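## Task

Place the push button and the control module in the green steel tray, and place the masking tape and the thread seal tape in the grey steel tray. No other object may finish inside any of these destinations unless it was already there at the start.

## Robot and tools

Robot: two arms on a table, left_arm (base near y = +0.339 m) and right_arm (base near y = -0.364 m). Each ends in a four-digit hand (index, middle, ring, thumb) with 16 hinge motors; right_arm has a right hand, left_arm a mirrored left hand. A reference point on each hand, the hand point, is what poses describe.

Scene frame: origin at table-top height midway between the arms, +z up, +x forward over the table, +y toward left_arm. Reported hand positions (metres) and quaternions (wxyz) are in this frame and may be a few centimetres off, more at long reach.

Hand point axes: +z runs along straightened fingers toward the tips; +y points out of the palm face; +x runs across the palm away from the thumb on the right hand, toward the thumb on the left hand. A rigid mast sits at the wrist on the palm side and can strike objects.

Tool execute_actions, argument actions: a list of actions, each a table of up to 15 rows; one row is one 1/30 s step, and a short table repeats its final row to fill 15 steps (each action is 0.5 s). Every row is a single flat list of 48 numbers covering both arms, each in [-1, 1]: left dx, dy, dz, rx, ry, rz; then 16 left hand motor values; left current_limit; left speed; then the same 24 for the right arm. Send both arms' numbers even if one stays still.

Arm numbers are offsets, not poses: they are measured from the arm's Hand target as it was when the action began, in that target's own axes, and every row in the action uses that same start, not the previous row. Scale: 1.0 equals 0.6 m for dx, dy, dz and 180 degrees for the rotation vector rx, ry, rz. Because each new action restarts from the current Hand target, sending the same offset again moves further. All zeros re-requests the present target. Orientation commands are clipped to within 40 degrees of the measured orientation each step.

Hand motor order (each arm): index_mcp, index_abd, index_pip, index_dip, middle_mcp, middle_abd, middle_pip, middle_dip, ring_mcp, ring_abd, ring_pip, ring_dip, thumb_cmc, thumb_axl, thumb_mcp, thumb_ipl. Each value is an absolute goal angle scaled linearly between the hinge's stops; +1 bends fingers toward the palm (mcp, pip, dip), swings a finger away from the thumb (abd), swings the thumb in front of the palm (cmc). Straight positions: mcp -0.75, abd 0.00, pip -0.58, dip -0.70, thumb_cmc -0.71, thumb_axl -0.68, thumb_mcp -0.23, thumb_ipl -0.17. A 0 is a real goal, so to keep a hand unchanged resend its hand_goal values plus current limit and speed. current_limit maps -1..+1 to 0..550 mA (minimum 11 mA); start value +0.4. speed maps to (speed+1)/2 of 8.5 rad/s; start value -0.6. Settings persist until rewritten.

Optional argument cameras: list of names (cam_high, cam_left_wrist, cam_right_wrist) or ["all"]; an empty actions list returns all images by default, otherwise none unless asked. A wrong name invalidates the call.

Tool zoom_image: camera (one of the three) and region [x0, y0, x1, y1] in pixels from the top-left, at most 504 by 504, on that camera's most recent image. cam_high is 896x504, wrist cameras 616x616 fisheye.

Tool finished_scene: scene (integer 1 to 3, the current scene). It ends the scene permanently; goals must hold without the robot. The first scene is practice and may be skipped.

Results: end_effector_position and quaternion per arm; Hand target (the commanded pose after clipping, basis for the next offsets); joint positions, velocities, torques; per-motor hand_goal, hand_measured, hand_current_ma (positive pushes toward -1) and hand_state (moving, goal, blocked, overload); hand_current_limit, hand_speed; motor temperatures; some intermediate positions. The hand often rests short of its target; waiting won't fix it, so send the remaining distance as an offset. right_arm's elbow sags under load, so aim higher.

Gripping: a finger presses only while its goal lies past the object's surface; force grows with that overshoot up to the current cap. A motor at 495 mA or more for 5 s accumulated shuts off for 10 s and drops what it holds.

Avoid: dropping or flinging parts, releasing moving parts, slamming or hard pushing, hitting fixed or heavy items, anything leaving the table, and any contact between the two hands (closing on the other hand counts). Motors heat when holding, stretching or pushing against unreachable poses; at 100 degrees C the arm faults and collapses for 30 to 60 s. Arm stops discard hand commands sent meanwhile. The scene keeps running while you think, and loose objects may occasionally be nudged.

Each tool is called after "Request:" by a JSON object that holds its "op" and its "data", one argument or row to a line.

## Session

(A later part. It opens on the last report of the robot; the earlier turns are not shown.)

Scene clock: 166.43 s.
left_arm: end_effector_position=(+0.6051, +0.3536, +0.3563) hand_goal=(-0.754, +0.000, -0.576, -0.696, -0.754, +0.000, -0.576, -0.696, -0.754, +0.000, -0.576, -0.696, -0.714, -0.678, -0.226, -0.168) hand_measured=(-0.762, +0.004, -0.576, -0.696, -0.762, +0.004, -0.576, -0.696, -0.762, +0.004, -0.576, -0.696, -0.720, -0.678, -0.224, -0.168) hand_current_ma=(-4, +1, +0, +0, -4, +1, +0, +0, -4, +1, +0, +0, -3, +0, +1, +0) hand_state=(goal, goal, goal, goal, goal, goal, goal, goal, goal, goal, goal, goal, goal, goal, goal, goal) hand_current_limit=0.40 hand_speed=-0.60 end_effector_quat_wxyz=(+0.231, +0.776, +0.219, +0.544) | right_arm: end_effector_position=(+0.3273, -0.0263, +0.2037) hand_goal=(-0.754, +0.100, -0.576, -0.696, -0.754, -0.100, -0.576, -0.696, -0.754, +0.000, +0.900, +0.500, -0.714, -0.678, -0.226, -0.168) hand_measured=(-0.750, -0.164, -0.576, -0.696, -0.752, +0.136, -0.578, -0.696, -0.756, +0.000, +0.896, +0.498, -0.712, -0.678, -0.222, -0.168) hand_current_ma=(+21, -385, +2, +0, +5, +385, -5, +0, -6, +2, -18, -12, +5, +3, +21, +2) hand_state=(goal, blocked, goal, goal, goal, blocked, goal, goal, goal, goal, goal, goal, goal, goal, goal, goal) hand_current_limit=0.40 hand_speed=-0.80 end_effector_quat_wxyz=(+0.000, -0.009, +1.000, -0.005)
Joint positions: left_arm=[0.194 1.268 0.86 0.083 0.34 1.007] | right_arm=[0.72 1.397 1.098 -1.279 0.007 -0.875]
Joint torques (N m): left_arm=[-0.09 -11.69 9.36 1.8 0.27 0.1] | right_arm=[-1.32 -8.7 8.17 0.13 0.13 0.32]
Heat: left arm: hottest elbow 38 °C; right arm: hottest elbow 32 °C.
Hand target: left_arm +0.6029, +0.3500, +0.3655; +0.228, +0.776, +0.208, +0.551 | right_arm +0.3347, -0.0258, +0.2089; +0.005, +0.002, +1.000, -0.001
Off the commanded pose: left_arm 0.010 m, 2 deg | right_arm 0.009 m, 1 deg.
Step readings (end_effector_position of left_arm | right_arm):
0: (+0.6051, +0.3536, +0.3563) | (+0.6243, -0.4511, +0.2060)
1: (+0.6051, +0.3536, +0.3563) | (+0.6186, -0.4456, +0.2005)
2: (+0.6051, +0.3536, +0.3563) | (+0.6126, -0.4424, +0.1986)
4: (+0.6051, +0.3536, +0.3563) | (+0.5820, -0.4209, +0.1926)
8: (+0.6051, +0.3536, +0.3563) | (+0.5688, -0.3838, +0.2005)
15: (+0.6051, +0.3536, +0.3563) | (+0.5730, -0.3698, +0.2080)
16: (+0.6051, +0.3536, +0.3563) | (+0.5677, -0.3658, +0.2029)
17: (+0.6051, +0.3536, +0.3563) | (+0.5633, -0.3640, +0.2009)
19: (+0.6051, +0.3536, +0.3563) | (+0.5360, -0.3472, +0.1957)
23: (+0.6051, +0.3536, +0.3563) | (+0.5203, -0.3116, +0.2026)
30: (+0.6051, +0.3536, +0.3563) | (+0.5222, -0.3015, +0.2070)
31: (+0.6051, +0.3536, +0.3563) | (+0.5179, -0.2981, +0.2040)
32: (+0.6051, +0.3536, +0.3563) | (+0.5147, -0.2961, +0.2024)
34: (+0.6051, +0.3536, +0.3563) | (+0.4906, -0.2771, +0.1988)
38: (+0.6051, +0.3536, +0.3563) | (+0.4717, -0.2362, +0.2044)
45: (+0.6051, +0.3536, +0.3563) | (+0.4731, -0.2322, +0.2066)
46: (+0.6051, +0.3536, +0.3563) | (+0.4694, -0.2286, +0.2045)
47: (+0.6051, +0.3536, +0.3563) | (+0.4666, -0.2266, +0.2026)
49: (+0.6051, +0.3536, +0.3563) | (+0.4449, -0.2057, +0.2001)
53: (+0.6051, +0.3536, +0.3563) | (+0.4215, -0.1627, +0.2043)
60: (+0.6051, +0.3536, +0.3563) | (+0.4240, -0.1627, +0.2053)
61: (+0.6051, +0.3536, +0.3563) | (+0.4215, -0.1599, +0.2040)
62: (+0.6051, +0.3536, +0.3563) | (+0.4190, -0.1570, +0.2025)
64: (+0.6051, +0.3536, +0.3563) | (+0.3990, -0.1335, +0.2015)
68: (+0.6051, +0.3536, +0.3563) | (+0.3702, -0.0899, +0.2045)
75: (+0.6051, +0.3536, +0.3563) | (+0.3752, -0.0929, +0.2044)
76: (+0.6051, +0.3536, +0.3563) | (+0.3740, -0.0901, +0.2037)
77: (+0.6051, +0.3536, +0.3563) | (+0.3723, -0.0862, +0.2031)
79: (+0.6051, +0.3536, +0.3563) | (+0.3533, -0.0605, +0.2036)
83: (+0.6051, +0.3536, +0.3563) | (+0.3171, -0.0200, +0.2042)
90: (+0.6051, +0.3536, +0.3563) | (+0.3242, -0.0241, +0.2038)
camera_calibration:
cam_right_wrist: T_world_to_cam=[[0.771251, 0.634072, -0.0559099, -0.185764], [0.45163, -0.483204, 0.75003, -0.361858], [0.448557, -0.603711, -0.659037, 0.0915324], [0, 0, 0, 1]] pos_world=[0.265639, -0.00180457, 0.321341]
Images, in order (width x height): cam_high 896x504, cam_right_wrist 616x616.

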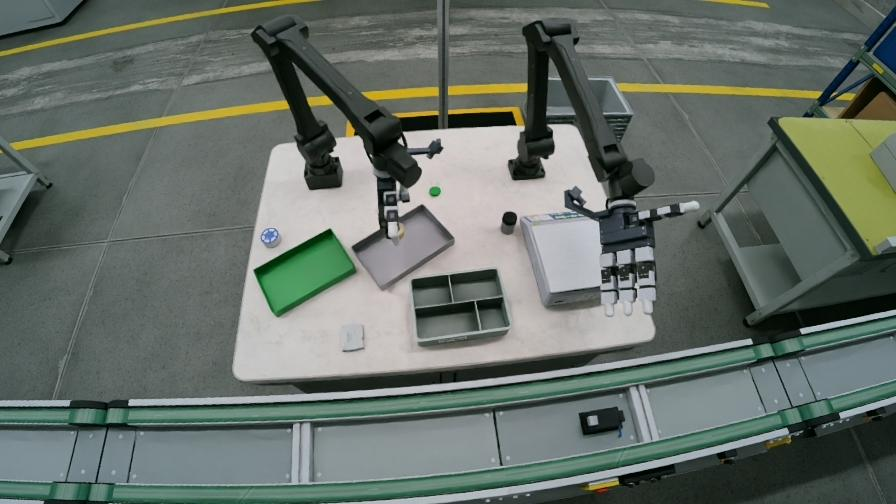

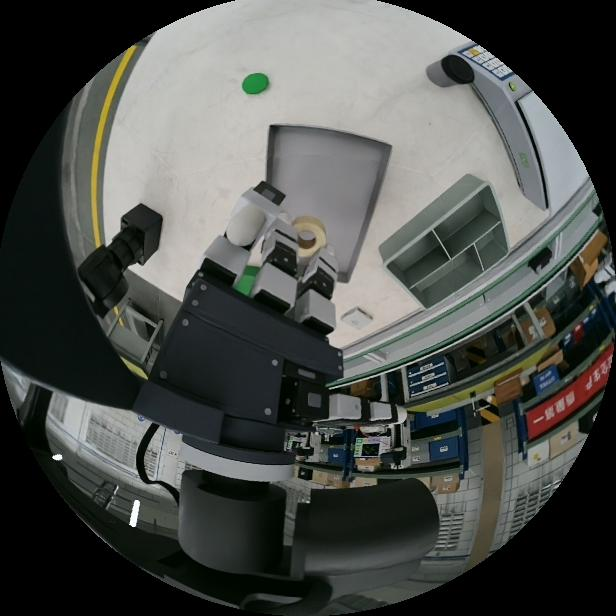

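Request:
{"op": "execute_actions", "data": {
  "actions": [
    [[0,0,0,0,0,0,-0.754,0,-0.576,-0.696,-0.754,0,-0.576,-0.696,-0.754,0,-0.576,-0.696,-0.714,-0.678,-0.226,-0.168,0.4,-0.6,0.04,0.11,0,0,0,0,-0.754,0.1,-0.576,-0.696,-0.754,-0.1,-0.576,-0.696,-0.754,0,0.9,0.5,-0.714,-0.678,-0.226,-0.168,0.4,-0.8]],
    [[0,0,0,0,0,0,-0.754,0,-0.576,-0.696,-0.754,0,-0.576,-0.696,-0.754,0,-0.576,-0.696,-0.714,-0.678,-0.226,-0.168,0.4,-0.6,0,0,0.06,0,0,0,-0.754,0.1,-0.576,-0.696,-0.754,-0.1,-0.576,-0.696,-0.754,0,0.9,0.5,-0.714,-0.678,-0.226,-0.168,0.4,-0.8]],
    [[0,0,0,0,0,0,-0.754,0,-0.576,-0.696,-0.754,0,-0.576,-0.696,-0.754,0,-0.576,-0.696,-0.714,-0.678,-0.226,-0.168,0.4,-0.6,0,0,0.055,0,0,0,-0.754,0.1,-0.576,-0.696,-0.754,-0.1,-0.576,-0.696,-0.754,0,0.9,0.5,-0.714,-0.678,-0.226,-0.168,0.4,-0.8]]
  ],
  "cameras": ["cam_right_wrist"]
}}

Request:
{"op": "zoom_image", "data": {
  "camera": "cam_right_wrist",
  "region": [210, 130, 410, 330]
}}

Scene clock: 181.30 s.
left_arm: end_effector_position=(+0.6051, +0.3536, +0.3563) hand_goal=(-0.754, +0.000, -0.576, -0.696, -0.754, +0.000, -0.576, -0.696, -0.754, +0.000, -0.576, -0.696, -0.714, -0.678, -0.226, -0.168) hand_measured=(-0.762, +0.004, -0.576, -0.696, -0.762, +0.004, -0.576, -0.696, -0.762, +0.004, -0.576, -0.696, -0.720, -0.678, -0.224, -0.168) hand_current_ma=(-4, +1, +0, +0, -4, +1, +0, +0, -4, +1, +0, +0, -3, +0, +1, +0) hand_state=(goal, goal, goal, goal, goal, goal, goal, goal, goal, goal, goal, goal, goal, goal, goal, goal) hand_current_limit=0.40 hand_speed=-0.60 end_effector_quat_wxyz=(+0.231, +0.776, +0.219, +0.544) | right_arm: end_effector_position=(+0.3028, +0.0398, +0.1357) hand_goal=(-0.754, +0.100, -0.576, -0.696, -0.754, -0.100, -0.576, -0.696, -0.754, +0.000, +0.900, +0.500, -0.714, -0.678, -0.226, -0.168) hand_measured=(-0.752, -0.164, -0.576, -0.696, -0.754, +0.136, -0.578, -0.696, -0.756, +0.000, +0.896, +0.498, -0.714, -0.678, -0.222, -0.168) hand_current_ma=(+12, -385, +2, +0, -2, +385, -5, +0, -8, +2, -18, -12, +3, +3, +21, +2) hand_state=(goal, blocked, goal, goal, goal, blocked, goal, goal, goal, goal, goal, goal, goal, goal, goal, goal) hand_current_limit=0.40 hand_speed=-0.80 end_effector_quat_wxyz=(-0.002, -0.010, +1.000, -0.008)
Joint positions: left_arm=[0.194 1.268 0.86 0.083 0.34 1.007] | right_arm=[0.879 1.547 1.07 -1.109 0.008 -0.718]
Joint torques (N m): left_arm=[-0.26 -11.75 9.42 1.91 0.26 0.09] | right_arm=[-1.67 -10.11 7.08 0.57 0.18 0.32]
Heat: left arm: hottest elbow 38 °C; right arm: hottest elbow 32 °C.
Hand target: left_arm +0.6029, +0.3500, +0.3655; +0.228, +0.776, +0.208, +0.551 | right_arm +0.3115, +0.0401, +0.1394; +0.004, +0.002, +1.000, -0.001
Off the commanded pose: left_arm 0.010 m, 2 deg | right_arm 0.009 m, 2 deg.
Step readings (end_effector_position of left_arm | right_arm):
0: (+0.6051, +0.3536, +0.3563) | (+0.3274, -0.0264, +0.2037)
1: (+0.6051, +0.3536, +0.3563) | (+0.3264, -0.0232, +0.2032)
2: (+0.6051, +0.3536, +0.3563) | (+0.3253, -0.0179, +0.2024)
4: (+0.6051, +0.3536, +0.3563) | (+0.3129, +0.0028, +0.1996)
8: (+0.6051, +0.3536, +0.3563) | (+0.2885, +0.0339, +0.1916)
15: (+0.6051, +0.3536, +0.3563) | (+0.2935, +0.0319, +0.1896)
16: (+0.6051, +0.3536, +0.3563) | (+0.2948, +0.0327, +0.1884)
17: (+0.6051, +0.3536, +0.3563) | (+0.2983, +0.0354, +0.1878)
19: (+0.6051, +0.3536, +0.3563) | (+0.3024, +0.0398, +0.1842)
23: (+0.6051, +0.3536, +0.3563) | (+0.3042, +0.0418, +0.1753)
30: (+0.6051, +0.3536, +0.3563) | (+0.3038, +0.0411, +0.1734)
31: (+0.6051, +0.3536, +0.3563) | (+0.3036, +0.0410, +0.1701)
32: (+0.6051, +0.3536, +0.3563) | (+0.3057, +0.0434, +0.1678)
34: (+0.6051, +0.3536, +0.3563) | (+0.3059, +0.0436, +0.1579)
38: (+0.6051, +0.3536, +0.3563) | (+0.3024, +0.0394, +0.1383)
45: (+0.6051, +0.3536, +0.3563) | (+0.3028, +0.0398, +0.1357)
camera_calibration:
cam_right_wrist: T_world_to_cam=[[0.76984, 0.635211, -0.0620804, -0.211425], [0.454829, -0.477774, 0.751573, -0.269165], [0.447747, -0.606827, -0.656722, 0.0977108], [0, 0, 0, 1]] pos_world=[0.241437, 0.064993, 0.253341]
Images, in order (width x height): cam_right_wrist 616x616.

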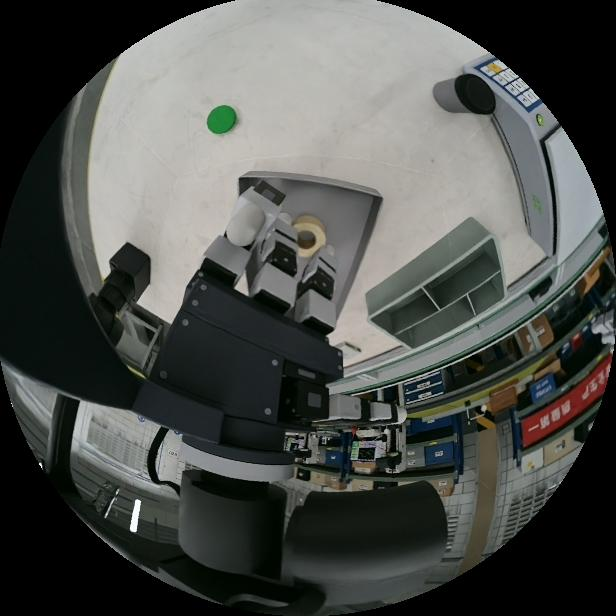

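Scaled by 2.520 from the camera's 616x616 image, which has a finer 880x880 frame.

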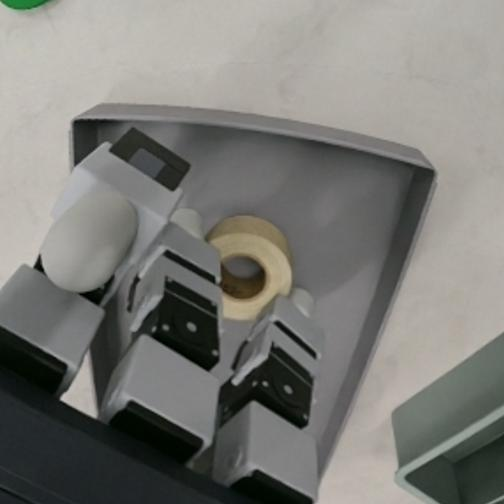

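Request:
{"op": "execute_actions", "data": {
  "actions": [
    [[0,0,0,0,0,0,-0.754,0,-0.576,-0.696,-0.754,0,-0.576,-0.696,-0.754,0,-0.576,-0.696,-0.714,-0.678,-0.226,-0.168,0.4,-0.6,0,0,0.013,0,0,0,-0.754,0.1,-0.576,-0.696,-0.754,-0.1,-0.576,-0.696,-0.754,0,0.9,0.5,-0.714,-0.678,-0.226,-0.168,0.4,-0.8]],
    [[0,0,0,0,0,0,-0.754,0,-0.576,-0.696,-0.754,0,-0.576,-0.696,-0.754,0,-0.576,-0.696,-0.714,-0.678,-0.226,-0.168,0.4,-0.6,0,0,0,0,0,0,-0.754,-0.3,-0.576,-0.696,-0.754,0.3,-0.576,-0.696,-0.754,0,0.9,0.5,-0.714,-0.678,-0.226,-0.168,0.4,-0.8]]
  ],
  "cameras": ["cam_right_wrist"]
}}

Request:
{"op": "zoom_image", "data": {
  "camera": "cam_right_wrist",
  "region": [210, 130, 410, 330]
}}

Scene clock: 193.20 s.
left_arm: end_effector_position=(+0.6051, +0.3536, +0.3563) hand_goal=(-0.754, +0.000, -0.576, -0.696, -0.754, +0.000, -0.576, -0.696, -0.754, +0.000, -0.576, -0.696, -0.714, -0.678, -0.226, -0.168) hand_measured=(-0.762, +0.004, -0.576, -0.696, -0.762, +0.004, -0.576, -0.696, -0.762, +0.004, -0.576, -0.696, -0.720, -0.678, -0.224, -0.168) hand_current_ma=(-4, +1, +0, +0, -4, +1, +0, +0, -4, +1, +0, +0, -3, +0, +1, +0) hand_state=(goal, goal, goal, goal, goal, goal, goal, goal, goal, goal, goal, goal, goal, goal, goal, goal) hand_current_limit=0.40 hand_speed=-0.60 end_effector_quat_wxyz=(+0.231, +0.776, +0.219, +0.544) | right_arm: end_effector_position=(+0.3050, +0.0424, +0.1357) hand_goal=(-0.754, -0.300, -0.576, -0.696, -0.754, +0.300, -0.576, -0.696, -0.754, +0.000, +0.900, +0.500, -0.714, -0.678, -0.226, -0.168) hand_measured=(-0.752, -0.294, -0.576, -0.696, -0.754, +0.294, -0.578, -0.696, -0.756, +0.000, +0.896, +0.498, -0.714, -0.678, -0.222, -0.168) hand_current_ma=(+12, +21, +2, +0, -2, -26, -5, +0, -8, +2, -18, -12, +3, +3, +21, +2) hand_state=(goal, goal, goal, goal, goal, goal, goal, goal, goal, goal, goal, goal, goal, goal, goal, goal) hand_current_limit=0.40 hand_speed=-0.80 end_effector_quat_wxyz=(+0.003, -0.010, +1.000, -0.002)
Joint positions: left_arm=[0.194 1.268 0.86 0.083 0.34 1.007] | right_arm=[0.879 1.547 1.066 -1.088 0.008 -0.718]
Joint torques (N m): left_arm=[-0.44 -11.46 9.42 1.81 0.26 0.09] | right_arm=[-1.55 -9.41 6.57 0.64 0.18 0.32]
Heat: left arm: hottest elbow 38 °C; right arm: hottest elbow 31 °C.
Hand target: left_arm +0.6029, +0.3500, +0.3655; +0.228, +0.776, +0.208, +0.551 | right_arm +0.3116, +0.0401, +0.1317; +0.004, +0.002, +1.000, -0.001
Off the commanded pose: left_arm 0.010 m, 2 deg | right_arm 0.008 m, 1 deg.
Step readings (end_effector_position of left_arm | right_arm):
0: (+0.6051, +0.3536, +0.3563) | (+0.3028, +0.0398, +0.1357)
1: (+0.6051, +0.3536, +0.3563) | (+0.3031, +0.0401, +0.1356)
2: (+0.6051, +0.3536, +0.3563) | (+0.3037, +0.0409, +0.1355)
4: (+0.6051, +0.3536, +0.3563) | (+0.3045, +0.0419, +0.1356)
8: (+0.6051, +0.3536, +0.3563) | (+0.3050, +0.0424, +0.1357)
15: (+0.6051, +0.3536, +0.3563) | (+0.3050, +0.0424, +0.1357)
16: (+0.6051, +0.3536, +0.3563) | (+0.3050, +0.0424, +0.1357)
17: (+0.6051, +0.3536, +0.3563) | (+0.3050, +0.0424, +0.1357)
19: (+0.6051, +0.3536, +0.3563) | (+0.3050, +0.0424, +0.1357)
23: (+0.6051, +0.3536, +0.3563) | (+0.3050, +0.0424, +0.1357)
30: (+0.6051, +0.3536, +0.3563) | (+0.3050, +0.0424, +0.1357)
camera_calibration:
cam_right_wrist: T_world_to_cam=[[0.770413, 0.63589, -0.0459115, -0.217127], [0.446887, -0.487258, 0.750248, -0.265865], [0.454704, -0.598517, -0.659561, 0.0962023], [0, 0, 0, 1]] pos_world=[0.242345, 0.0661026, 0.252948]
Images, in order (width x height): cam_right_wrist 616x616.

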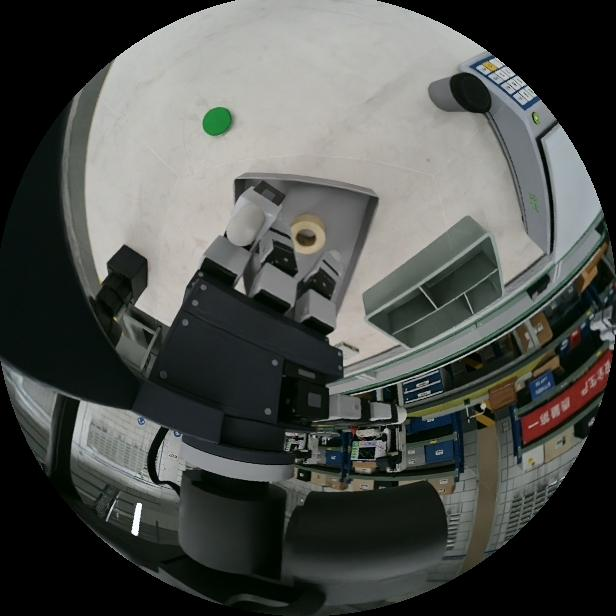

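Scaled by 2.520 from the camera's 616x616 image, which has a finer 880x880 frame.

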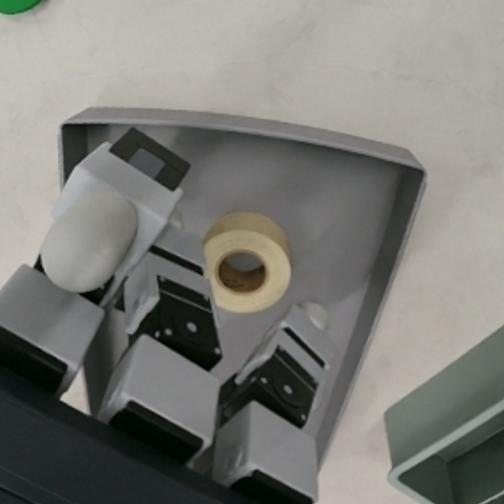

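Request:
{"op": "execute_actions", "data": {
  "actions": [
    [[0,0,0,0,0,0,-0.754,0,-0.576,-0.696,-0.754,0,-0.576,-0.696,-0.754,0,-0.576,-0.696,-0.714,-0.678,-0.226,-0.168,0.4,-0.6,0,0,-0.1,0,0,0,-0.754,-0.35,-0.576,-0.696,-0.754,0.35,-0.576,-0.696,-0.754,0,0.9,0.5,-0.714,-0.678,-0.226,-0.168,0.4,-0.6]],
    [[0,0,0,0,0,0,-0.754,0,-0.576,-0.696,-0.754,0,-0.576,-0.696,-0.754,0,-0.576,-0.696,-0.714,-0.678,-0.226,-0.168,0.4,-0.6,0,0,-0.1,0,0,0,-0.754,-0.35,-0.576,-0.696,-0.754,0.35,-0.576,-0.696,-0.754,0,0.9,0.5,-0.714,-0.678,-0.226,-0.168,0.4,-0.6]],
    [[0,0,0,0,0,0,-0.754,0,-0.576,-0.696,-0.754,0,-0.576,-0.696,-0.754,0,-0.576,-0.696,-0.714,-0.678,-0.226,-0.168,0.4,-0.6,0.008,-0.157,0,0,0,0,-0.754,-0.35,-0.576,-0.696,-0.754,0.35,-0.576,-0.696,-0.754,0,0.9,0.5,-0.714,-0.678,-0.226,-0.168,0.4,-0.6]],
    [[0,0,0,0,0,0,-0.754,0,-0.576,-0.696,-0.754,0,-0.576,-0.696,-0.754,0,-0.576,-0.696,-0.714,-0.678,-0.226,-0.168,0.4,-0.6,0.008,-0.157,0,0,0,0,-0.754,-0.35,-0.576,-0.696,-0.754,0.35,-0.576,-0.696,-0.754,0,0.9,0.5,-0.714,-0.678,-0.226,-0.168,0.4,-0.6]],
    [[0,0,0,0,0,0,-0.754,0,-0.576,-0.696,-0.754,0,-0.576,-0.696,-0.754,0,-0.576,-0.696,-0.714,-0.678,-0.226,-0.168,0.4,-0.6,0.008,-0.157,0,0,0,0,-0.754,-0.35,-0.576,-0.696,-0.754,0.35,-0.576,-0.696,-0.754,0,0.9,0.5,-0.714,-0.678,-0.226,-0.168,0.4,-0.6]],
    [[0,0,0,0,0,0,-0.754,0,-0.576,-0.696,-0.754,0,-0.576,-0.696,-0.754,0,-0.576,-0.696,-0.714,-0.678,-0.226,-0.168,0.4,-0.6,0.008,-0.157,0,0,0,0,-0.754,-0.35,-0.576,-0.696,-0.754,0.35,-0.576,-0.696,-0.754,0,0.9,0.5,-0.714,-0.678,-0.226,-0.168,0.4,-0.6]],
    [[0,0,0,0,0,0,-0.754,0,-0.576,-0.696,-0.754,0,-0.576,-0.696,-0.754,0,-0.576,-0.696,-0.714,-0.678,-0.226,-0.168,0.4,-0.6,0.008,-0.157,0,0,0,0,-0.754,-0.35,-0.576,-0.696,-0.754,0.35,-0.576,-0.696,-0.754,0,0.9,0.5,-0.714,-0.678,-0.226,-0.168,0.4,-0.6]]
  ],
  "cameras": ["cam_right_wrist","cam_high"]
}}

Scene clock: 208.03 s.
left_arm: end_effector_position=(+0.6051, +0.3536, +0.3563) hand_goal=(-0.754, +0.000, -0.576, -0.696, -0.754, +0.000, -0.576, -0.696, -0.754, +0.000, -0.576, -0.696, -0.714, -0.678, -0.226, -0.168) hand_measured=(-0.762, +0.004, -0.576, -0.696, -0.762, +0.004, -0.576, -0.696, -0.762, +0.004, -0.576, -0.696, -0.720, -0.678, -0.224, -0.168) hand_current_ma=(-4, +1, +0, +0, -4, +1, +0, +0, -4, +1, +0, +0, -3, +0, +1, +0) hand_state=(goal, goal, goal, goal, goal, goal, goal, goal, goal, goal, goal, goal, goal, goal, goal, goal) hand_current_limit=0.40 hand_speed=-0.60 end_effector_quat_wxyz=(+0.231, +0.776, +0.219, +0.544) | right_arm: end_effector_position=(+0.2725, -0.4253, +0.2352) hand_goal=(-0.754, -0.350, -0.576, -0.696, -0.754, +0.350, -0.576, -0.696, -0.754, +0.000, +0.900, +0.500, -0.714, -0.678, -0.226, -0.168) hand_measured=(-0.754, -0.348, -0.574, -0.696, -0.754, +0.346, -0.574, -0.696, -0.754, +0.000, +0.896, +0.498, -0.716, -0.678, -0.222, -0.168) hand_current_ma=(-1, +7, +8, +0, +2, -16, +4, +0, -3, +2, -18, -12, -9, +3, +22, +2) hand_state=(goal, goal, goal, goal, goal, goal, goal, goal, goal, goal, goal, goal, goal, goal, goal, goal) hand_current_limit=0.40 hand_speed=-0.60 end_effector_quat_wxyz=(-0.021, +0.019, +1.000, +0.009)
Joint positions: left_arm=[0.194 1.268 0.86 0.083 0.34 1.007] | right_arm=[-0.547 1.1 0.926 -1.443 0.006 -2.085]
Joint torques (N m): left_arm=[-0.15 -11.46 9.4 1.89 0.25 0.11] | right_arm=[0.09 -5.19 10.67 0.13 0 0.04]
Heat: left arm: hottest elbow 38 °C; right arm: hottest elbow 31 °C.
Hand target: left_arm +0.6029, +0.3500, +0.3655; +0.228, +0.776, +0.208, +0.551 | right_arm +0.2849, -0.4305, +0.2525; +0.004, +0.002, +1.000, -0.001
Off the commanded pose: left_arm 0.010 m, 2 deg | right_arm 0.022 m, 4 deg.
joint sent to its limit (right arm) — joint 6 (wrist roll), lower limit. The joint targets still meet the commanded pose.
Step readings (end_effector_position of left_arm | right_arm):
0: (+0.6051, +0.3536, +0.3563) | (+0.3050, +0.0424, +0.1357)
1: (+0.6051, +0.3536, +0.3563) | (+0.3036, +0.0408, +0.1380)
2: (+0.6051, +0.3536, +0.3563) | (+0.2996, +0.0360, +0.1398)
4: (+0.6051, +0.3536, +0.3563) | (+0.2951, +0.0306, +0.1500)
8: (+0.6051, +0.3536, +0.3563) | (+0.2966, +0.0323, +0.1749)
15: (+0.6051, +0.3536, +0.3563) | (+0.2991, +0.0354, +0.1821)
16: (+0.6051, +0.3536, +0.3563) | (+0.2984, +0.0345, +0.1861)
17: (+0.6051, +0.3536, +0.3563) | (+0.2951, +0.0305, +0.1901)
19: (+0.6051, +0.3536, +0.3563) | (+0.2936, +0.0288, +0.2052)
23: (+0.6051, +0.3536, +0.3563) | (+0.3000, +0.0363, +0.2381)
30: (+0.6051, +0.3536, +0.3563) | (+0.3009, +0.0373, +0.2429)
31: (+0.6051, +0.3536, +0.3563) | (+0.2997, +0.0299, +0.2396)
32: (+0.6051, +0.3536, +0.3563) | (+0.2967, +0.0201, +0.2380)
34: (+0.6051, +0.3536, +0.3563) | (+0.2937, -0.0167, +0.2333)
38: (+0.6051, +0.3536, +0.3563) | (+0.3087, -0.0620, +0.2476)
45: (+0.6051, +0.3536, +0.3563) | (+0.3069, -0.0616, +0.2491)
46: (+0.6051, +0.3536, +0.3563) | (+0.3037, -0.0671, +0.2455)
47: (+0.6051, +0.3536, +0.3563) | (+0.3012, -0.0769, +0.2435)
49: (+0.6051, +0.3536, +0.3563) | (+0.2991, -0.1121, +0.2388)
53: (+0.6051, +0.3536, +0.3563) | (+0.3065, -0.1565, +0.2486)
60: (+0.6051, +0.3536, +0.3563) | (+0.3018, -0.1539, +0.2490)
61: (+0.6051, +0.3536, +0.3563) | (+0.2992, -0.1591, +0.2468)
62: (+0.6051, +0.3536, +0.3563) | (+0.2984, -0.1703, +0.2459)
64: (+0.6051, +0.3536, +0.3563) | (+0.3001, -0.2065, +0.2438)
68: (+0.6051, +0.3536, +0.3563) | (+0.3045, -0.2518, +0.2502)
75: (+0.6051, +0.3536, +0.3563) | (+0.2982, -0.2470, +0.2506)
76: (+0.6051, +0.3536, +0.3563) | (+0.2963, -0.2518, +0.2500)
77: (+0.6051, +0.3536, +0.3563) | (+0.2959, -0.2645, +0.2499)
79: (+0.6051, +0.3536, +0.3563) | (+0.2994, -0.3023, +0.2495)
83: (+0.6051, +0.3536, +0.3563) | (+0.2966, -0.3476, +0.2493)
90: (+0.6051, +0.3536, +0.3563) | (+0.2906, -0.3404, +0.2496)
91: (+0.6051, +0.3536, +0.3563) | (+0.2881, -0.3447, +0.2483)
92: (+0.6051, +0.3536, +0.3563) | (+0.2851, -0.3573, +0.2472)
94: (+0.6051, +0.3536, +0.3563) | (+0.2810, -0.3936, +0.2426)
98: (+0.6051, +0.3536, +0.3563) | (+0.2748, -0.4340, +0.2347)
105: (+0.6051, +0.3536, +0.3563) | (+0.2737, -0.4258, +0.2351)
camera_calibration:
cam_right_wrist: T_world_to_cam=[[0.803413, 0.591059, -0.0719423, 0.0879006], [0.453662, -0.529394, 0.716892, -0.565854], [0.38564, -0.608598, -0.693463, -0.0808937], [0, 0, 0, 1]] pos_world=[0.217282, -0.400746, 0.355883]
Images, in order (width x height): cam_high 896x504, cam_right_wrist 616x616.

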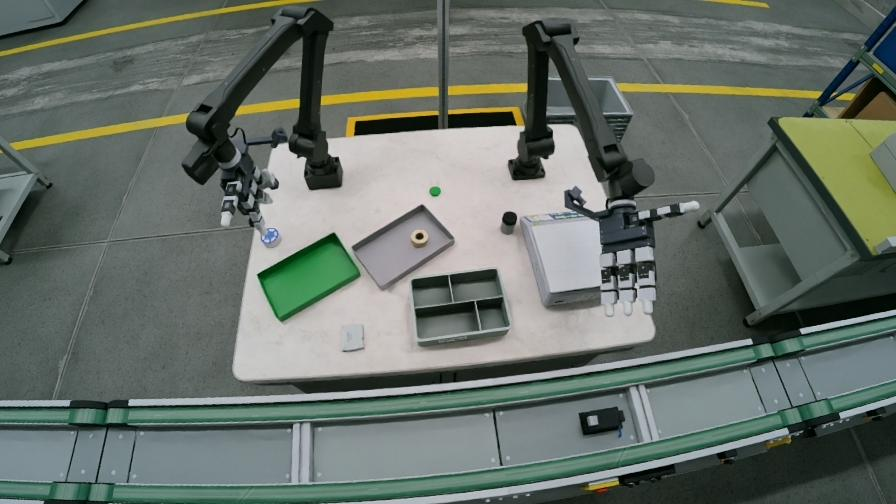

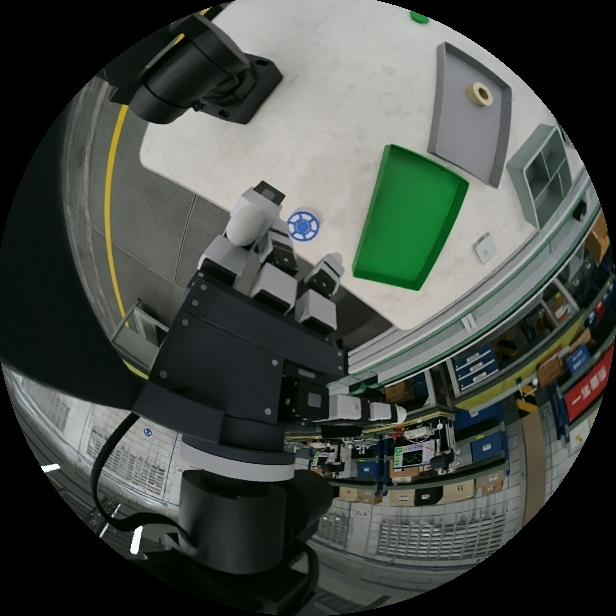

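Request:
{"op": "execute_actions", "data": {
  "actions": [
    [[0,0,0,0,0,0,-0.754,0,-0.576,-0.696,-0.754,0,-0.576,-0.696,-0.754,0,-0.576,-0.696,-0.714,-0.678,-0.226,-0.168,0.4,-0.6,-0.04,-0.029,0.03,0,0,0.139,-0.754,-0.45,-0.576,-0.696,-0.754,0.45,-0.576,-0.696,-0.754,0,0.9,0.5,-0.714,-0.678,-0.226,-0.168,0.4,-0.6]],
    [[0,0,0,0,0,0,-0.754,0,-0.576,-0.696,-0.754,0,-0.576,-0.696,-0.754,0,-0.576,-0.696,-0.714,-0.678,-0.226,-0.168,0.4,-0.6,0,0,0.04,0,0,0,-0.754,-0.45,-0.576,-0.696,-0.754,0.45,-0.576,-0.696,-0.754,0,0.9,0.5,-0.714,-0.678,-0.226,-0.168,0.4,-0.6]]
  ],
  "cameras": ["cam_right_wrist"]
}}

Request:
{"op": "zoom_image", "data": {
  "camera": "cam_right_wrist",
  "region": [210, 150, 390, 330]
}}

Scene clock: 217.63 s.
left_arm: end_effector_position=(+0.6051, +0.3536, +0.3563) hand_goal=(-0.754, +0.000, -0.576, -0.696, -0.754, +0.000, -0.576, -0.696, -0.754, +0.000, -0.576, -0.696, -0.714, -0.678, -0.226, -0.168) hand_measured=(-0.762, +0.004, -0.576, -0.696, -0.762, +0.004, -0.576, -0.696, -0.762, +0.004, -0.576, -0.696, -0.720, -0.678, -0.224, -0.168) hand_current_ma=(-4, +1, +0, +0, -4, +1, +0, +0, -4, +1, +0, +0, -3, +0, +1, +0) hand_state=(goal, goal, goal, goal, goal, goal, goal, goal, goal, goal, goal, goal, goal, goal, goal, goal) hand_current_limit=0.40 hand_speed=-0.60 end_effector_quat_wxyz=(+0.231, +0.776, +0.219, +0.544) | right_arm: end_effector_position=(+0.3036, -0.4482, +0.2105) hand_goal=(-0.754, -0.450, -0.576, -0.696, -0.754, +0.450, -0.576, -0.696, -0.754, +0.000, +0.900, +0.500, -0.714, -0.678, -0.226, -0.168) hand_measured=(-0.752, -0.446, -0.574, -0.696, -0.752, +0.426, -0.576, -0.696, -0.756, +0.000, +0.896, +0.498, -0.714, -0.678, -0.222, -0.168) hand_current_ma=(+5, +17, +8, +0, +5, -98, +4, +0, -6, +3, -18, -12, +2, +3, +22, +2) hand_state=(goal, goal, goal, goal, goal, blocked, goal, goal, goal, goal, goal, goal, goal, goal, goal, goal) hand_current_limit=0.40 hand_speed=-0.60 end_effector_quat_wxyz=(-0.001, +0.218, +0.976, +0.003)
Joint positions: left_arm=[0.194 1.268 0.86 0.083 0.34 1.007] | right_arm=[-0.572 1.094 0.857 -1.337 -0.005 -1.709]
Joint torques (N m): left_arm=[-0.21 -11.58 9.31 1.84 0.26 0.11] | right_arm=[0.38 -4.54 7.64 0.55 0.09 0.29]
Heat: left arm: hottest elbow 38 °C; right arm: hottest elbow 32 °C.
Hand target: left_arm +0.6029, +0.3500, +0.3655; +0.228, +0.776, +0.208, +0.551 | right_arm +0.3092, -0.4480, +0.2109; +0.005, +0.218, +0.976, +0.000
Off the commanded pose: left_arm 0.010 m, 2 deg | right_arm 0.006 m, 1 deg.
Step readings (end_effector_position of left_arm | right_arm):
0: (+0.6051, +0.3536, +0.3563) | (+0.2725, -0.4253, +0.2352)
1: (+0.6051, +0.3536, +0.3563) | (+0.2772, -0.4260, +0.2360)
2: (+0.6051, +0.3536, +0.3563) | (+0.2837, -0.4281, +0.2366)
4: (+0.6051, +0.3536, +0.3563) | (+0.2929, -0.4366, +0.2361)
8: (+0.6051, +0.3536, +0.3563) | (+0.3008, -0.4446, +0.2351)
15: (+0.6051, +0.3536, +0.3563) | (+0.3048, -0.4487, +0.2345)
16: (+0.6051, +0.3536, +0.3563) | (+0.3050, -0.4488, +0.2315)
17: (+0.6051, +0.3536, +0.3563) | (+0.3070, -0.4502, +0.2285)
19: (+0.6051, +0.3536, +0.3563) | (+0.3061, -0.4498, +0.2191)
23: (+0.6051, +0.3536, +0.3563) | (+0.3022, -0.4473, +0.2105)
30: (+0.6051, +0.3536, +0.3563) | (+0.3035, -0.4482, +0.2105)
camera_calibration:
cam_right_wrist: T_world_to_cam=[[0.97215, 0.229392, -0.0479928, -0.143668], [0.188505, -0.6437, 0.741698, -0.550385], [0.139246, -0.730089, -0.669015, -0.108655], [0, 0, 0, 1]] pos_world=[0.258547, -0.400655, 0.328633]
Images, in order (width x height): cam_right_wrist 616x616.

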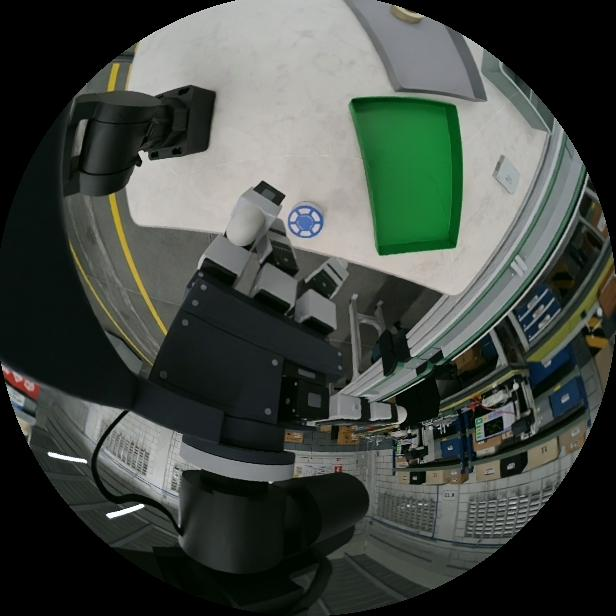

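Scaled by 2.800 from the camera's 616x616 image, which has a finer 880x880 frame.

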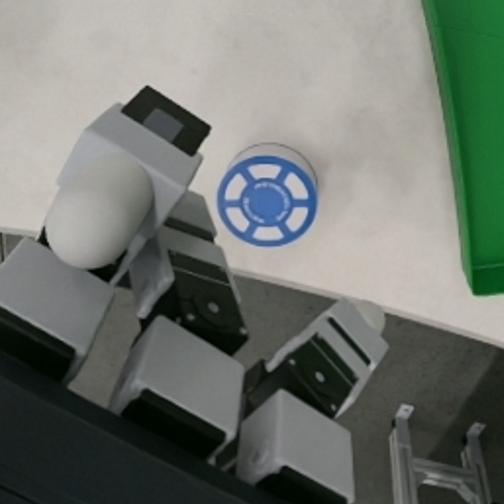

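Request:
{"op": "execute_actions", "data": {
  "actions": [
    [[0,0,0,0,0,0,-0.754,0,-0.576,-0.696,-0.754,0,-0.576,-0.696,-0.754,0,-0.576,-0.696,-0.714,-0.678,-0.226,-0.168,0.4,-0.6,-0.006,-0.017,0.063,0,0,0,-0.754,-0.4,-0.576,-0.696,-0.754,0.4,-0.576,-0.696,-0.754,0,0.9,0.5,-0.714,-0.678,-0.226,-0.168,0.4,-0.6]],
    [[0,0,0,0,0,0,-0.754,0,-0.576,-0.696,-0.754,0,-0.576,-0.696,-0.754,0,-0.576,-0.696,-0.714,-0.678,-0.226,-0.168,0.4,-0.6,0,0,0.063,0,0,0,-0.754,-0.4,-0.576,-0.696,-0.754,0.4,-0.576,-0.696,-0.754,0,0.9,0.5,-0.714,-0.678,-0.226,-0.168,0.4,-0.6]]
  ],
  "cameras": ["cam_right_wrist"]
}}

Request:
{"op": "zoom_image", "data": {
  "camera": "cam_right_wrist",
  "region": [210, 150, 390, 330]
}}

Scene clock: 225.70 s.
left_arm: end_effector_position=(+0.6051, +0.3536, +0.3563) hand_goal=(-0.754, +0.000, -0.576, -0.696, -0.754, +0.000, -0.576, -0.696, -0.754, +0.000, -0.576, -0.696, -0.714, -0.678, -0.226, -0.168) hand_measured=(-0.762, +0.004, -0.576, -0.696, -0.762, +0.004, -0.576, -0.696, -0.762, +0.004, -0.576, -0.696, -0.720, -0.678, -0.224, -0.168) hand_current_ma=(-4, +1, +0, +0, -4, +1, +0, +0, -4, +1, +0, +0, -3, +0, +1, +0) hand_state=(goal, goal, goal, goal, goal, goal, goal, goal, goal, goal, goal, goal, goal, goal, goal, goal) hand_current_limit=0.40 hand_speed=-0.60 end_effector_quat_wxyz=(+0.231, +0.776, +0.219, +0.544) | right_arm: end_effector_position=(+0.3066, -0.4535, +0.1331) hand_goal=(-0.754, -0.400, -0.576, -0.696, -0.754, +0.400, -0.576, -0.696, -0.754, +0.000, +0.900, +0.500, -0.714, -0.678, -0.226, -0.168) hand_measured=(-0.752, -0.400, -0.574, -0.696, -0.752, +0.400, -0.576, -0.696, -0.756, +0.000, +0.896, +0.498, -0.714, -0.678, -0.222, -0.168) hand_current_ma=(+5, +0, +8, +0, +5, -3, +4, +0, -6, +3, -17, -12, +2, +3, +22, +2) hand_state=(goal, goal, goal, goal, goal, goal, goal, goal, goal, goal, goal, goal, goal, goal, goal, goal) hand_current_limit=0.40 hand_speed=-0.60 end_effector_quat_wxyz=(-0.004, +0.219, +0.976, +0.003)
Joint positions: left_arm=[0.194 1.268 0.86 0.083 0.34 1.007] | right_arm=[-0.58 1.2 0.718 -1.099 -0.003 -1.716]
Joint torques (N m): left_arm=[-0.15 -11.58 9.46 1.8 0.27 0.12] | right_arm=[-1.79 -5.48 7.08 0.57 0.05 0.06]
Heat: left arm: hottest elbow 38 °C; right arm: hottest elbow 31 °C.
Hand target: left_arm +0.6029, +0.3500, +0.3655; +0.228, +0.776, +0.208, +0.551 | right_arm +0.3088, -0.4590, +0.1352; +0.005, +0.218, +0.976, +0.000
Off the commanded pose: left_arm 0.010 m, 2 deg | right_arm 0.006 m, 1 deg.
Step readings (end_effector_position of left_arm | right_arm):
0: (+0.6051, +0.3536, +0.3563) | (+0.3036, -0.4482, +0.2105)
1: (+0.6051, +0.3536, +0.3563) | (+0.3039, -0.4490, +0.2065)
2: (+0.6051, +0.3536, +0.3563) | (+0.3073, -0.4521, +0.2024)
4: (+0.6051, +0.3536, +0.3563) | (+0.3087, -0.4540, +0.1888)
8: (+0.6051, +0.3536, +0.3563) | (+0.3054, -0.4528, +0.1712)
15: (+0.6051, +0.3536, +0.3563) | (+0.3066, -0.4535, +0.1703)
16: (+0.6051, +0.3536, +0.3563) | (+0.3066, -0.4536, +0.1665)
17: (+0.6051, +0.3536, +0.3563) | (+0.3100, -0.4558, +0.1626)
19: (+0.6051, +0.3536, +0.3563) | (+0.3105, -0.4561, +0.1501)
23: (+0.6051, +0.3536, +0.3563) | (+0.3054, -0.4527, +0.1342)
30: (+0.6051, +0.3536, +0.3563) | (+0.3066, -0.4535, +0.1331)
camera_calibration:
cam_right_wrist: T_world_to_cam=[[0.972459, 0.226917, -0.0532216, -0.149657], [0.191145, -0.645781, 0.73921, -0.498456], [0.13337, -0.729024, -0.671369, -0.162164], [0, 0, 0, 1]] pos_world=[0.26244, -0.406155, 0.251626]
Images, in order (width x height): cam_right_wrist 616x616.

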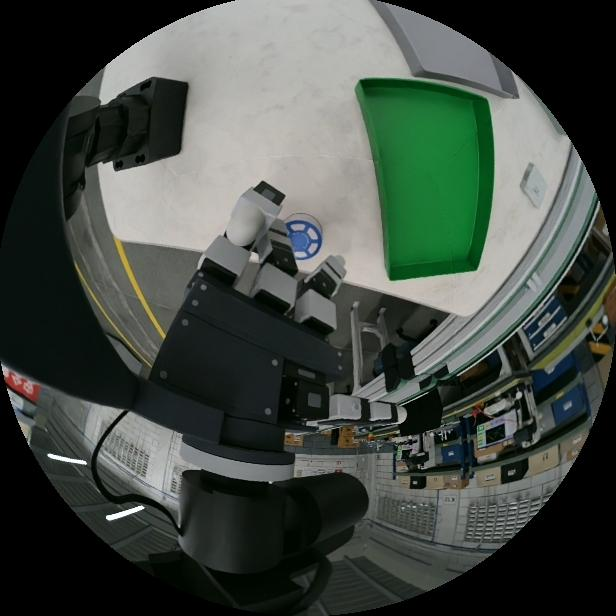

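Scaled by 2.800 from the camera's 616x616 image, which has a finer 880x880 frame.

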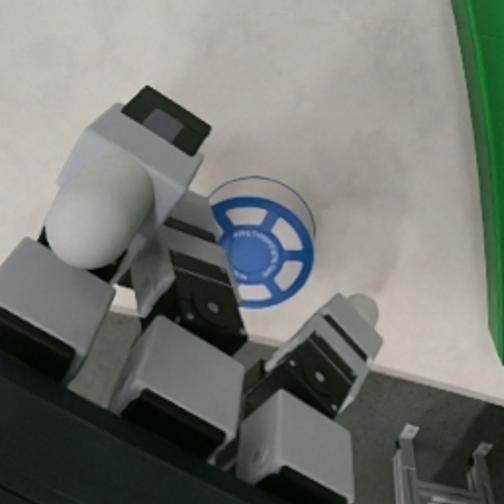

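Request:
{"op": "execute_actions", "data": {
  "actions": [
    [[0,0,0,0,0,0,-0.754,0,-0.576,-0.696,-0.754,0,-0.576,-0.696,-0.754,0,-0.576,-0.696,-0.714,-0.678,-0.226,-0.168,0.4,-0.6,0,-0.01,0.004,0,0,0,-0.754,-0.3,-0.576,-0.696,-0.754,0.3,-0.576,-0.696,-0.754,0,0.9,0.5,-0.714,-0.678,-0.226,-0.168,0.4,-0.8]],
    [[0,0,0,0,0,0,-0.754,0,-0.576,-0.696,-0.754,0,-0.576,-0.696,-0.754,0,-0.576,-0.696,-0.714,-0.678,-0.226,-0.168,0.4,-0.6,0,0,0,0,0,0,-0.754,0.05,-0.576,-0.696,-0.754,-0.05,-0.576,-0.696,-0.754,0,0.9,0.5,-0.714,-0.678,-0.226,-0.168,0.4,-0.8]]
  ],
  "cameras": ["cam_right_wrist"]
}}

Request:
{"op": "zoom_image", "data": {
  "camera": "cam_right_wrist",
  "region": [210, 150, 390, 330]
}}

Scene clock: 233.70 s.
left_arm: end_effector_position=(+0.6051, +0.3536, +0.3563) hand_goal=(-0.754, +0.000, -0.576, -0.696, -0.754, +0.000, -0.576, -0.696, -0.754, +0.000, -0.576, -0.696, -0.714, -0.678, -0.226, -0.168) hand_measured=(-0.762, +0.004, -0.576, -0.696, -0.762, +0.004, -0.576, -0.696, -0.762, +0.004, -0.576, -0.696, -0.720, -0.678, -0.224, -0.168) hand_current_ma=(-4, +1, +0, +0, -4, +1, +0, +0, -4, +1, +0, +0, -3, +0, +1, +0) hand_state=(goal, goal, goal, goal, goal, goal, goal, goal, goal, goal, goal, goal, goal, goal, goal, goal) hand_current_limit=0.40 hand_speed=-0.60 end_effector_quat_wxyz=(+0.231, +0.776, +0.219, +0.544) | right_arm: end_effector_position=(+0.3048, -0.4600, +0.1332) hand_goal=(-0.754, +0.050, -0.576, -0.696, -0.754, -0.050, -0.576, -0.696, -0.754, +0.000, +0.900, +0.500, -0.714, -0.678, -0.226, -0.168) hand_measured=(-0.752, -0.190, -0.574, -0.696, -0.752, +0.202, -0.576, -0.696, -0.756, +0.000, +0.896, +0.498, -0.714, -0.678, -0.222, -0.168) hand_current_ma=(+6, -385, +8, +0, +5, +385, +4, +0, -6, +3, -17, -12, +3, +3, +22, +2) hand_state=(goal, blocked, goal, goal, goal, blocked, goal, goal, goal, goal, goal, goal, goal, goal, goal, goal) hand_current_limit=0.40 hand_speed=-0.80 end_effector_quat_wxyz=(+0.000, +0.220, +0.975, +0.001)
Joint positions: left_arm=[0.194 1.268 0.86 0.083 0.34 1.007] | right_arm=[-0.602 1.2 0.718 -1.091 -0.003 -1.735]
Joint torques (N m): left_arm=[0.09 -11.28 9.32 1.91 0.27 0.11] | right_arm=[-1.61 -5.13 6.95 0.58 0.01 0.06]
Heat: left arm: hottest elbow 38 °C; right arm: hottest elbow 32 °C.
Hand target: left_arm +0.6029, +0.3500, +0.3655; +0.228, +0.776, +0.208, +0.551 | right_arm +0.3062, -0.4644, +0.1328; +0.004, +0.218, +0.976, +0.000
Off the commanded pose: left_arm 0.010 m, 2 deg | right_arm 0.005 m, 1 deg.
Step readings (end_effector_position of left_arm | right_arm):
0: (+0.6051, +0.3536, +0.3563) | (+0.3066, -0.4535, +0.1331)
1: (+0.6051, +0.3536, +0.3563) | (+0.3064, -0.4541, +0.1332)
2: (+0.6051, +0.3536, +0.3563) | (+0.3064, -0.4549, +0.1332)
4: (+0.6051, +0.3536, +0.3563) | (+0.3059, -0.4577, +0.1332)
8: (+0.6051, +0.3536, +0.3563) | (+0.3051, -0.4603, +0.1332)
15: (+0.6051, +0.3536, +0.3563) | (+0.3049, -0.4601, +0.1332)
16: (+0.6051, +0.3536, +0.3563) | (+0.3049, -0.4601, +0.1332)
17: (+0.6051, +0.3536, +0.3563) | (+0.3048, -0.4601, +0.1332)
19: (+0.6051, +0.3536, +0.3563) | (+0.3048, -0.4601, +0.1332)
23: (+0.6051, +0.3536, +0.3563) | (+0.3048, -0.4600, +0.1332)
30: (+0.6051, +0.3536, +0.3563) | (+0.3048, -0.4600, +0.1332)
camera_calibration:
cam_right_wrist: T_world_to_cam=[[0.973312, 0.224418, -0.0479675, -0.148508], [0.184827, -0.642686, 0.743501, -0.499526], [0.136027, -0.732524, -0.667013, -0.169619], [0, 0, 0, 1]] pos_world=[0.259943, -0.411961, 0.251136]
Images, in order (width x height): cam_right_wrist 616x616.

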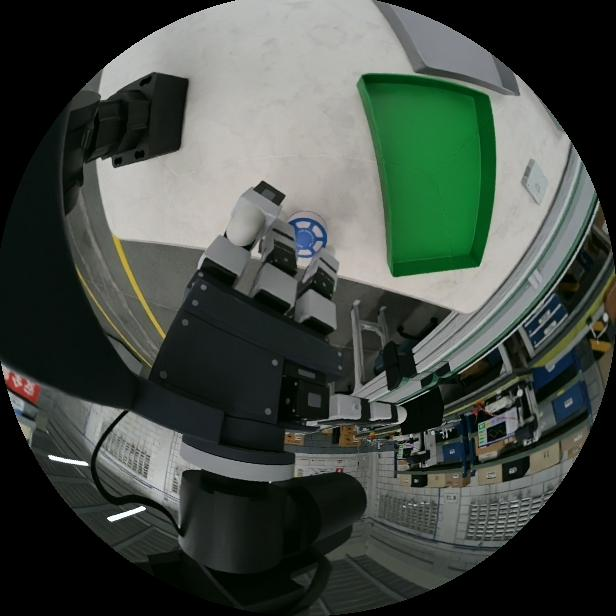

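Scaled by 2.800 from the camera's 616x616 image, which has a finer 880x880 frame.

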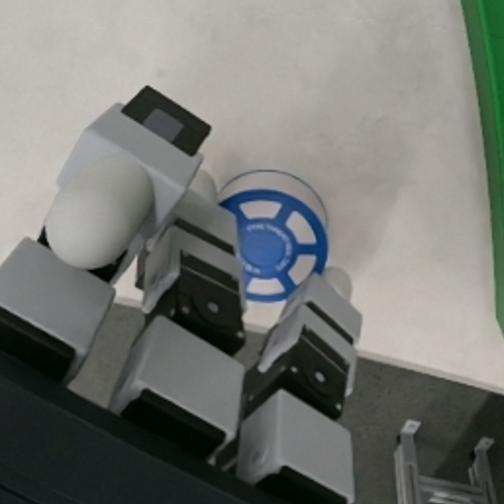

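Request:
{"op": "execute_actions", "data": {
  "actions": [
    [[0,0,0,0,0,0,-0.754,0,-0.576,-0.696,-0.754,0,-0.576,-0.696,-0.754,0,-0.576,-0.696,-0.714,-0.678,-0.226,-0.168,0.4,-0.6,0,0,-0.08,0,0,0,-0.754,0.05,-0.576,-0.696,-0.754,-0.05,-0.576,-0.696,-0.754,0,0.9,0.5,-0.714,-0.678,-0.226,-0.168,0.4,-0.8]],
    [[0,0,0,0,0,0,-0.754,0,-0.576,-0.696,-0.754,0,-0.576,-0.696,-0.754,0,-0.576,-0.696,-0.714,-0.678,-0.226,-0.168,0.4,-0.6,0,0,-0.11,0,0,0,-0.754,0.05,-0.576,-0.696,-0.754,-0.05,-0.576,-0.696,-0.754,0,0.9,0.5,-0.714,-0.678,-0.226,-0.168,0.4,-0.8]],
    [[0,0,0,0,0,0,-0.754,0,-0.576,-0.696,-0.754,0,-0.576,-0.696,-0.754,0,-0.576,-0.696,-0.714,-0.678,-0.226,-0.168,0.4,-0.6,0.041,0.116,0,0,0,-0.07,-0.754,0.05,-0.576,-0.696,-0.754,-0.05,-0.576,-0.696,-0.754,0,0.9,0.5,-0.714,-0.678,-0.226,-0.168,0.4,-0.8]],
    [[0,0,0,0,0,0,-0.754,0,-0.576,-0.696,-0.754,0,-0.576,-0.696,-0.754,0,-0.576,-0.696,-0.714,-0.678,-0.226,-0.168,0.4,-0.6,0.012,0.123,0,0,0,-0.069,-0.754,0.05,-0.576,-0.696,-0.754,-0.05,-0.576,-0.696,-0.754,0,0.9,0.5,-0.714,-0.678,-0.226,-0.168,0.4,-0.8]],
    [[0,0,0,0,0,0,-0.754,0,-0.576,-0.696,-0.754,0,-0.576,-0.696,-0.754,0,-0.576,-0.696,-0.714,-0.678,-0.226,-0.168,0.4,-0.6,-0.02,0.135,0,0,0,0,-0.754,0.05,-0.576,-0.696,-0.754,-0.05,-0.576,-0.696,-0.754,0,0.9,0.5,-0.714,-0.678,-0.226,-0.168,0.4,-0.8]],
    [[0,0,0,0,0,0,-0.754,0,-0.576,-0.696,-0.754,0,-0.576,-0.696,-0.754,0,-0.576,-0.696,-0.714,-0.678,-0.226,-0.168,0.4,-0.6,-0.02,0.135,0,0,0,0,-0.754,0.05,-0.576,-0.696,-0.754,-0.05,-0.576,-0.696,-0.754,0,0.9,0.5,-0.714,-0.678,-0.226,-0.168,0.4,-0.8]],
    [[0,0,0,0,0,0,-0.754,0,-0.576,-0.696,-0.754,0,-0.576,-0.696,-0.754,0,-0.576,-0.696,-0.714,-0.678,-0.226,-0.168,0.4,-0.6,-0.02,0.135,0,0,0,0,-0.754,0.05,-0.576,-0.696,-0.754,-0.05,-0.576,-0.696,-0.754,0,0.9,0.5,-0.714,-0.678,-0.226,-0.168,0.4,-0.8]]
  ],
  "cameras": ["cam_right_wrist","cam_high"]
}}

Scene clock: 251.47 s.
left_arm: end_effector_position=(+0.6051, +0.3536, +0.3563) hand_goal=(-0.754, +0.000, -0.576, -0.696, -0.754, +0.000, -0.576, -0.696, -0.754, +0.000, -0.576, -0.696, -0.714, -0.678, -0.226, -0.168) hand_measured=(-0.762, +0.004, -0.576, -0.696, -0.762, +0.004, -0.576, -0.696, -0.762, +0.004, -0.576, -0.696, -0.720, -0.678, -0.224, -0.168) hand_current_ma=(-4, +1, +0, +0, -4, +1, +0, +0, -4, +1, +0, +0, -3, +0, +1, +0) hand_state=(goal, goal, goal, goal, goal, goal, goal, goal, goal, goal, goal, goal, goal, goal, goal, goal) hand_current_limit=0.40 hand_speed=-0.60 end_effector_quat_wxyz=(+0.231, +0.776, +0.219, +0.544) | right_arm: end_effector_position=(+0.3435, -0.0774, +0.2287) hand_goal=(-0.754, +0.050, -0.576, -0.696, -0.754, -0.050, -0.576, -0.696, -0.754, +0.000, +0.900, +0.500, -0.714, -0.678, -0.226, -0.168) hand_measured=(-0.750, -0.190, -0.576, -0.696, -0.750, +0.200, -0.576, -0.696, -0.756, +0.000, +0.896, +0.498, -0.712, -0.678, -0.222, -0.168) hand_current_ma=(+16, -385, +0, +0, +14, +385, -1, +0, -4, +3, -17, -12, +7, +3, +25, +2) hand_state=(goal, blocked, goal, goal, goal, blocked, goal, goal, goal, goal, goal, goal, goal, goal, goal, goal) hand_current_limit=0.40 hand_speed=-0.80 end_effector_quat_wxyz=(-0.013, -0.011, +1.000, -0.012)
Joint positions: left_arm=[0.194 1.268 0.86 0.083 0.34 1.007] | right_arm=[0.585 1.351 1.125 -1.38 0.006 -1.013]
Joint torques (N m): left_arm=[-0.32 -11.69 9.32 1.83 0.26 0.11] | right_arm=[-1.61 -8.53 10.07 0.05 0.13 0.31]
Heat: left arm: hottest elbow 38 °C; right arm: hottest elbow 32 °C.
Hand target: left_arm +0.6029, +0.3500, +0.3655; +0.228, +0.776, +0.208, +0.551 | right_arm +0.3586, -0.0743, +0.2464; +0.005, +0.002, +1.000, -0.001
Off the commanded pose: left_arm 0.010 m, 2 deg | right_arm 0.023 m, 3 deg.
Step readings (end_effector_position of left_arm | right_arm):
0: (+0.6051, +0.3536, +0.3563) | (+0.3048, -0.4600, +0.1332)
1: (+0.6051, +0.3536, +0.3563) | (+0.3032, -0.4590, +0.1357)
2: (+0.6051, +0.3536, +0.3563) | (+0.2996, -0.4564, +0.1395)
4: (+0.6051, +0.3536, +0.3563) | (+0.2947, -0.4530, +0.1503)
8: (+0.6051, +0.3536, +0.3563) | (+0.2966, -0.4543, +0.1656)
15: (+0.6051, +0.3536, +0.3563) | (+0.2979, -0.4552, +0.1681)
16: (+0.6051, +0.3536, +0.3563) | (+0.2971, -0.4545, +0.1735)
17: (+0.6051, +0.3536, +0.3563) | (+0.2925, -0.4513, +0.1804)
19: (+0.6051, +0.3536, +0.3563) | (+0.2915, -0.4505, +0.2017)
23: (+0.6051, +0.3536, +0.3563) | (+0.3015, -0.4575, +0.2350)
30: (+0.6051, +0.3536, +0.3563) | (+0.3024, -0.4581, +0.2386)
31: (+0.6051, +0.3536, +0.3563) | (+0.3028, -0.4544, +0.2389)
32: (+0.6051, +0.3536, +0.3563) | (+0.3035, -0.4470, +0.2383)
34: (+0.6051, +0.3536, +0.3563) | (+0.3091, -0.4182, +0.2410)
38: (+0.6051, +0.3536, +0.3563) | (+0.3130, -0.3847, +0.2434)
45: (+0.6051, +0.3536, +0.3563) | (+0.3123, -0.3865, +0.2429)
46: (+0.6051, +0.3536, +0.3563) | (+0.3125, -0.3827, +0.2426)
47: (+0.6051, +0.3536, +0.3563) | (+0.3125, -0.3749, +0.2417)
49: (+0.6051, +0.3536, +0.3563) | (+0.3127, -0.3430, +0.2421)
53: (+0.6051, +0.3536, +0.3563) | (+0.3102, -0.3078, +0.2403)
60: (+0.6051, +0.3536, +0.3563) | (+0.3120, -0.3120, +0.2380)
61: (+0.6051, +0.3536, +0.3563) | (+0.3137, -0.3077, +0.2382)
62: (+0.6051, +0.3536, +0.3563) | (+0.3150, -0.2990, +0.2379)
64: (+0.6051, +0.3536, +0.3563) | (+0.3117, -0.2649, +0.2377)
68: (+0.6051, +0.3536, +0.3563) | (+0.3055, -0.2286, +0.2323)
75: (+0.6051, +0.3536, +0.3563) | (+0.3126, -0.2351, +0.2282)
76: (+0.6051, +0.3536, +0.3563) | (+0.3147, -0.2305, +0.2289)
77: (+0.6051, +0.3536, +0.3563) | (+0.3163, -0.2219, +0.2293)
79: (+0.6051, +0.3536, +0.3563) | (+0.3165, -0.1892, +0.2315)
83: (+0.6051, +0.3536, +0.3563) | (+0.3196, -0.1514, +0.2321)
90: (+0.6051, +0.3536, +0.3563) | (+0.3277, -0.1569, +0.2295)
91: (+0.6051, +0.3536, +0.3563) | (+0.3300, -0.1525, +0.2301)
92: (+0.6051, +0.3536, +0.3563) | (+0.3323, -0.1450, +0.2304)
94: (+0.6051, +0.3536, +0.3563) | (+0.3349, -0.1135, +0.2329)
98: (+0.6051, +0.3536, +0.3563) | (+0.3362, -0.0733, +0.2312)
105: (+0.6051, +0.3536, +0.3563) | (+0.3424, -0.0767, +0.2287)
camera_calibration:
cam_right_wrist: T_world_to_cam=[[0.767573, 0.635391, -0.0843155, -0.156725], [0.472145, -0.471532, 0.744807, -0.417431], [0.433486, -0.611503, -0.661932, 0.0751242], [0, 0, 0, 1]] pos_world=[0.28482, -0.0513118, 0.347418]
Images, in order (width x height): cam_high 896x504, cam_right_wrist 616x616.

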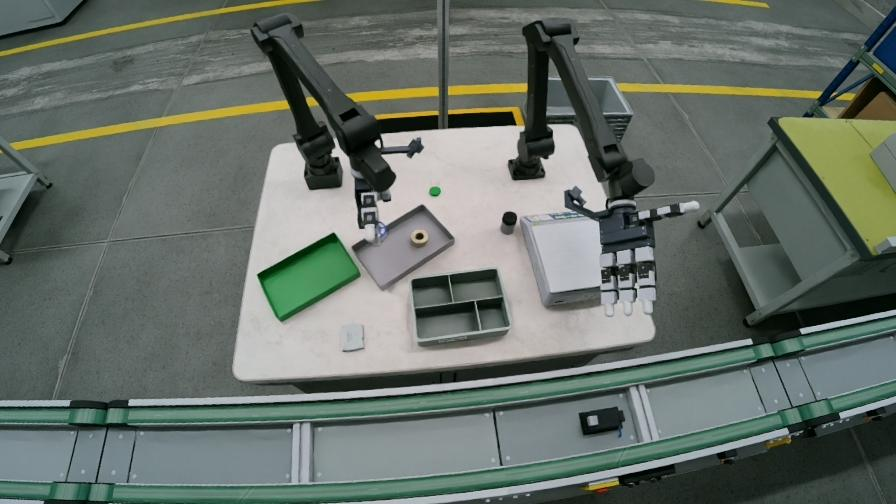

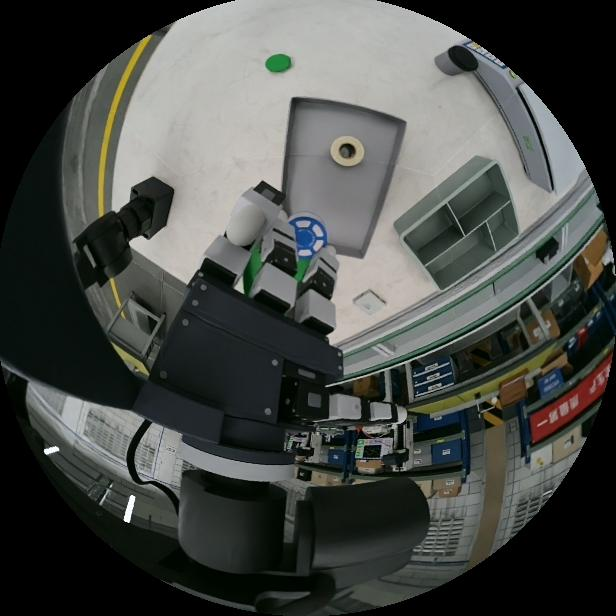

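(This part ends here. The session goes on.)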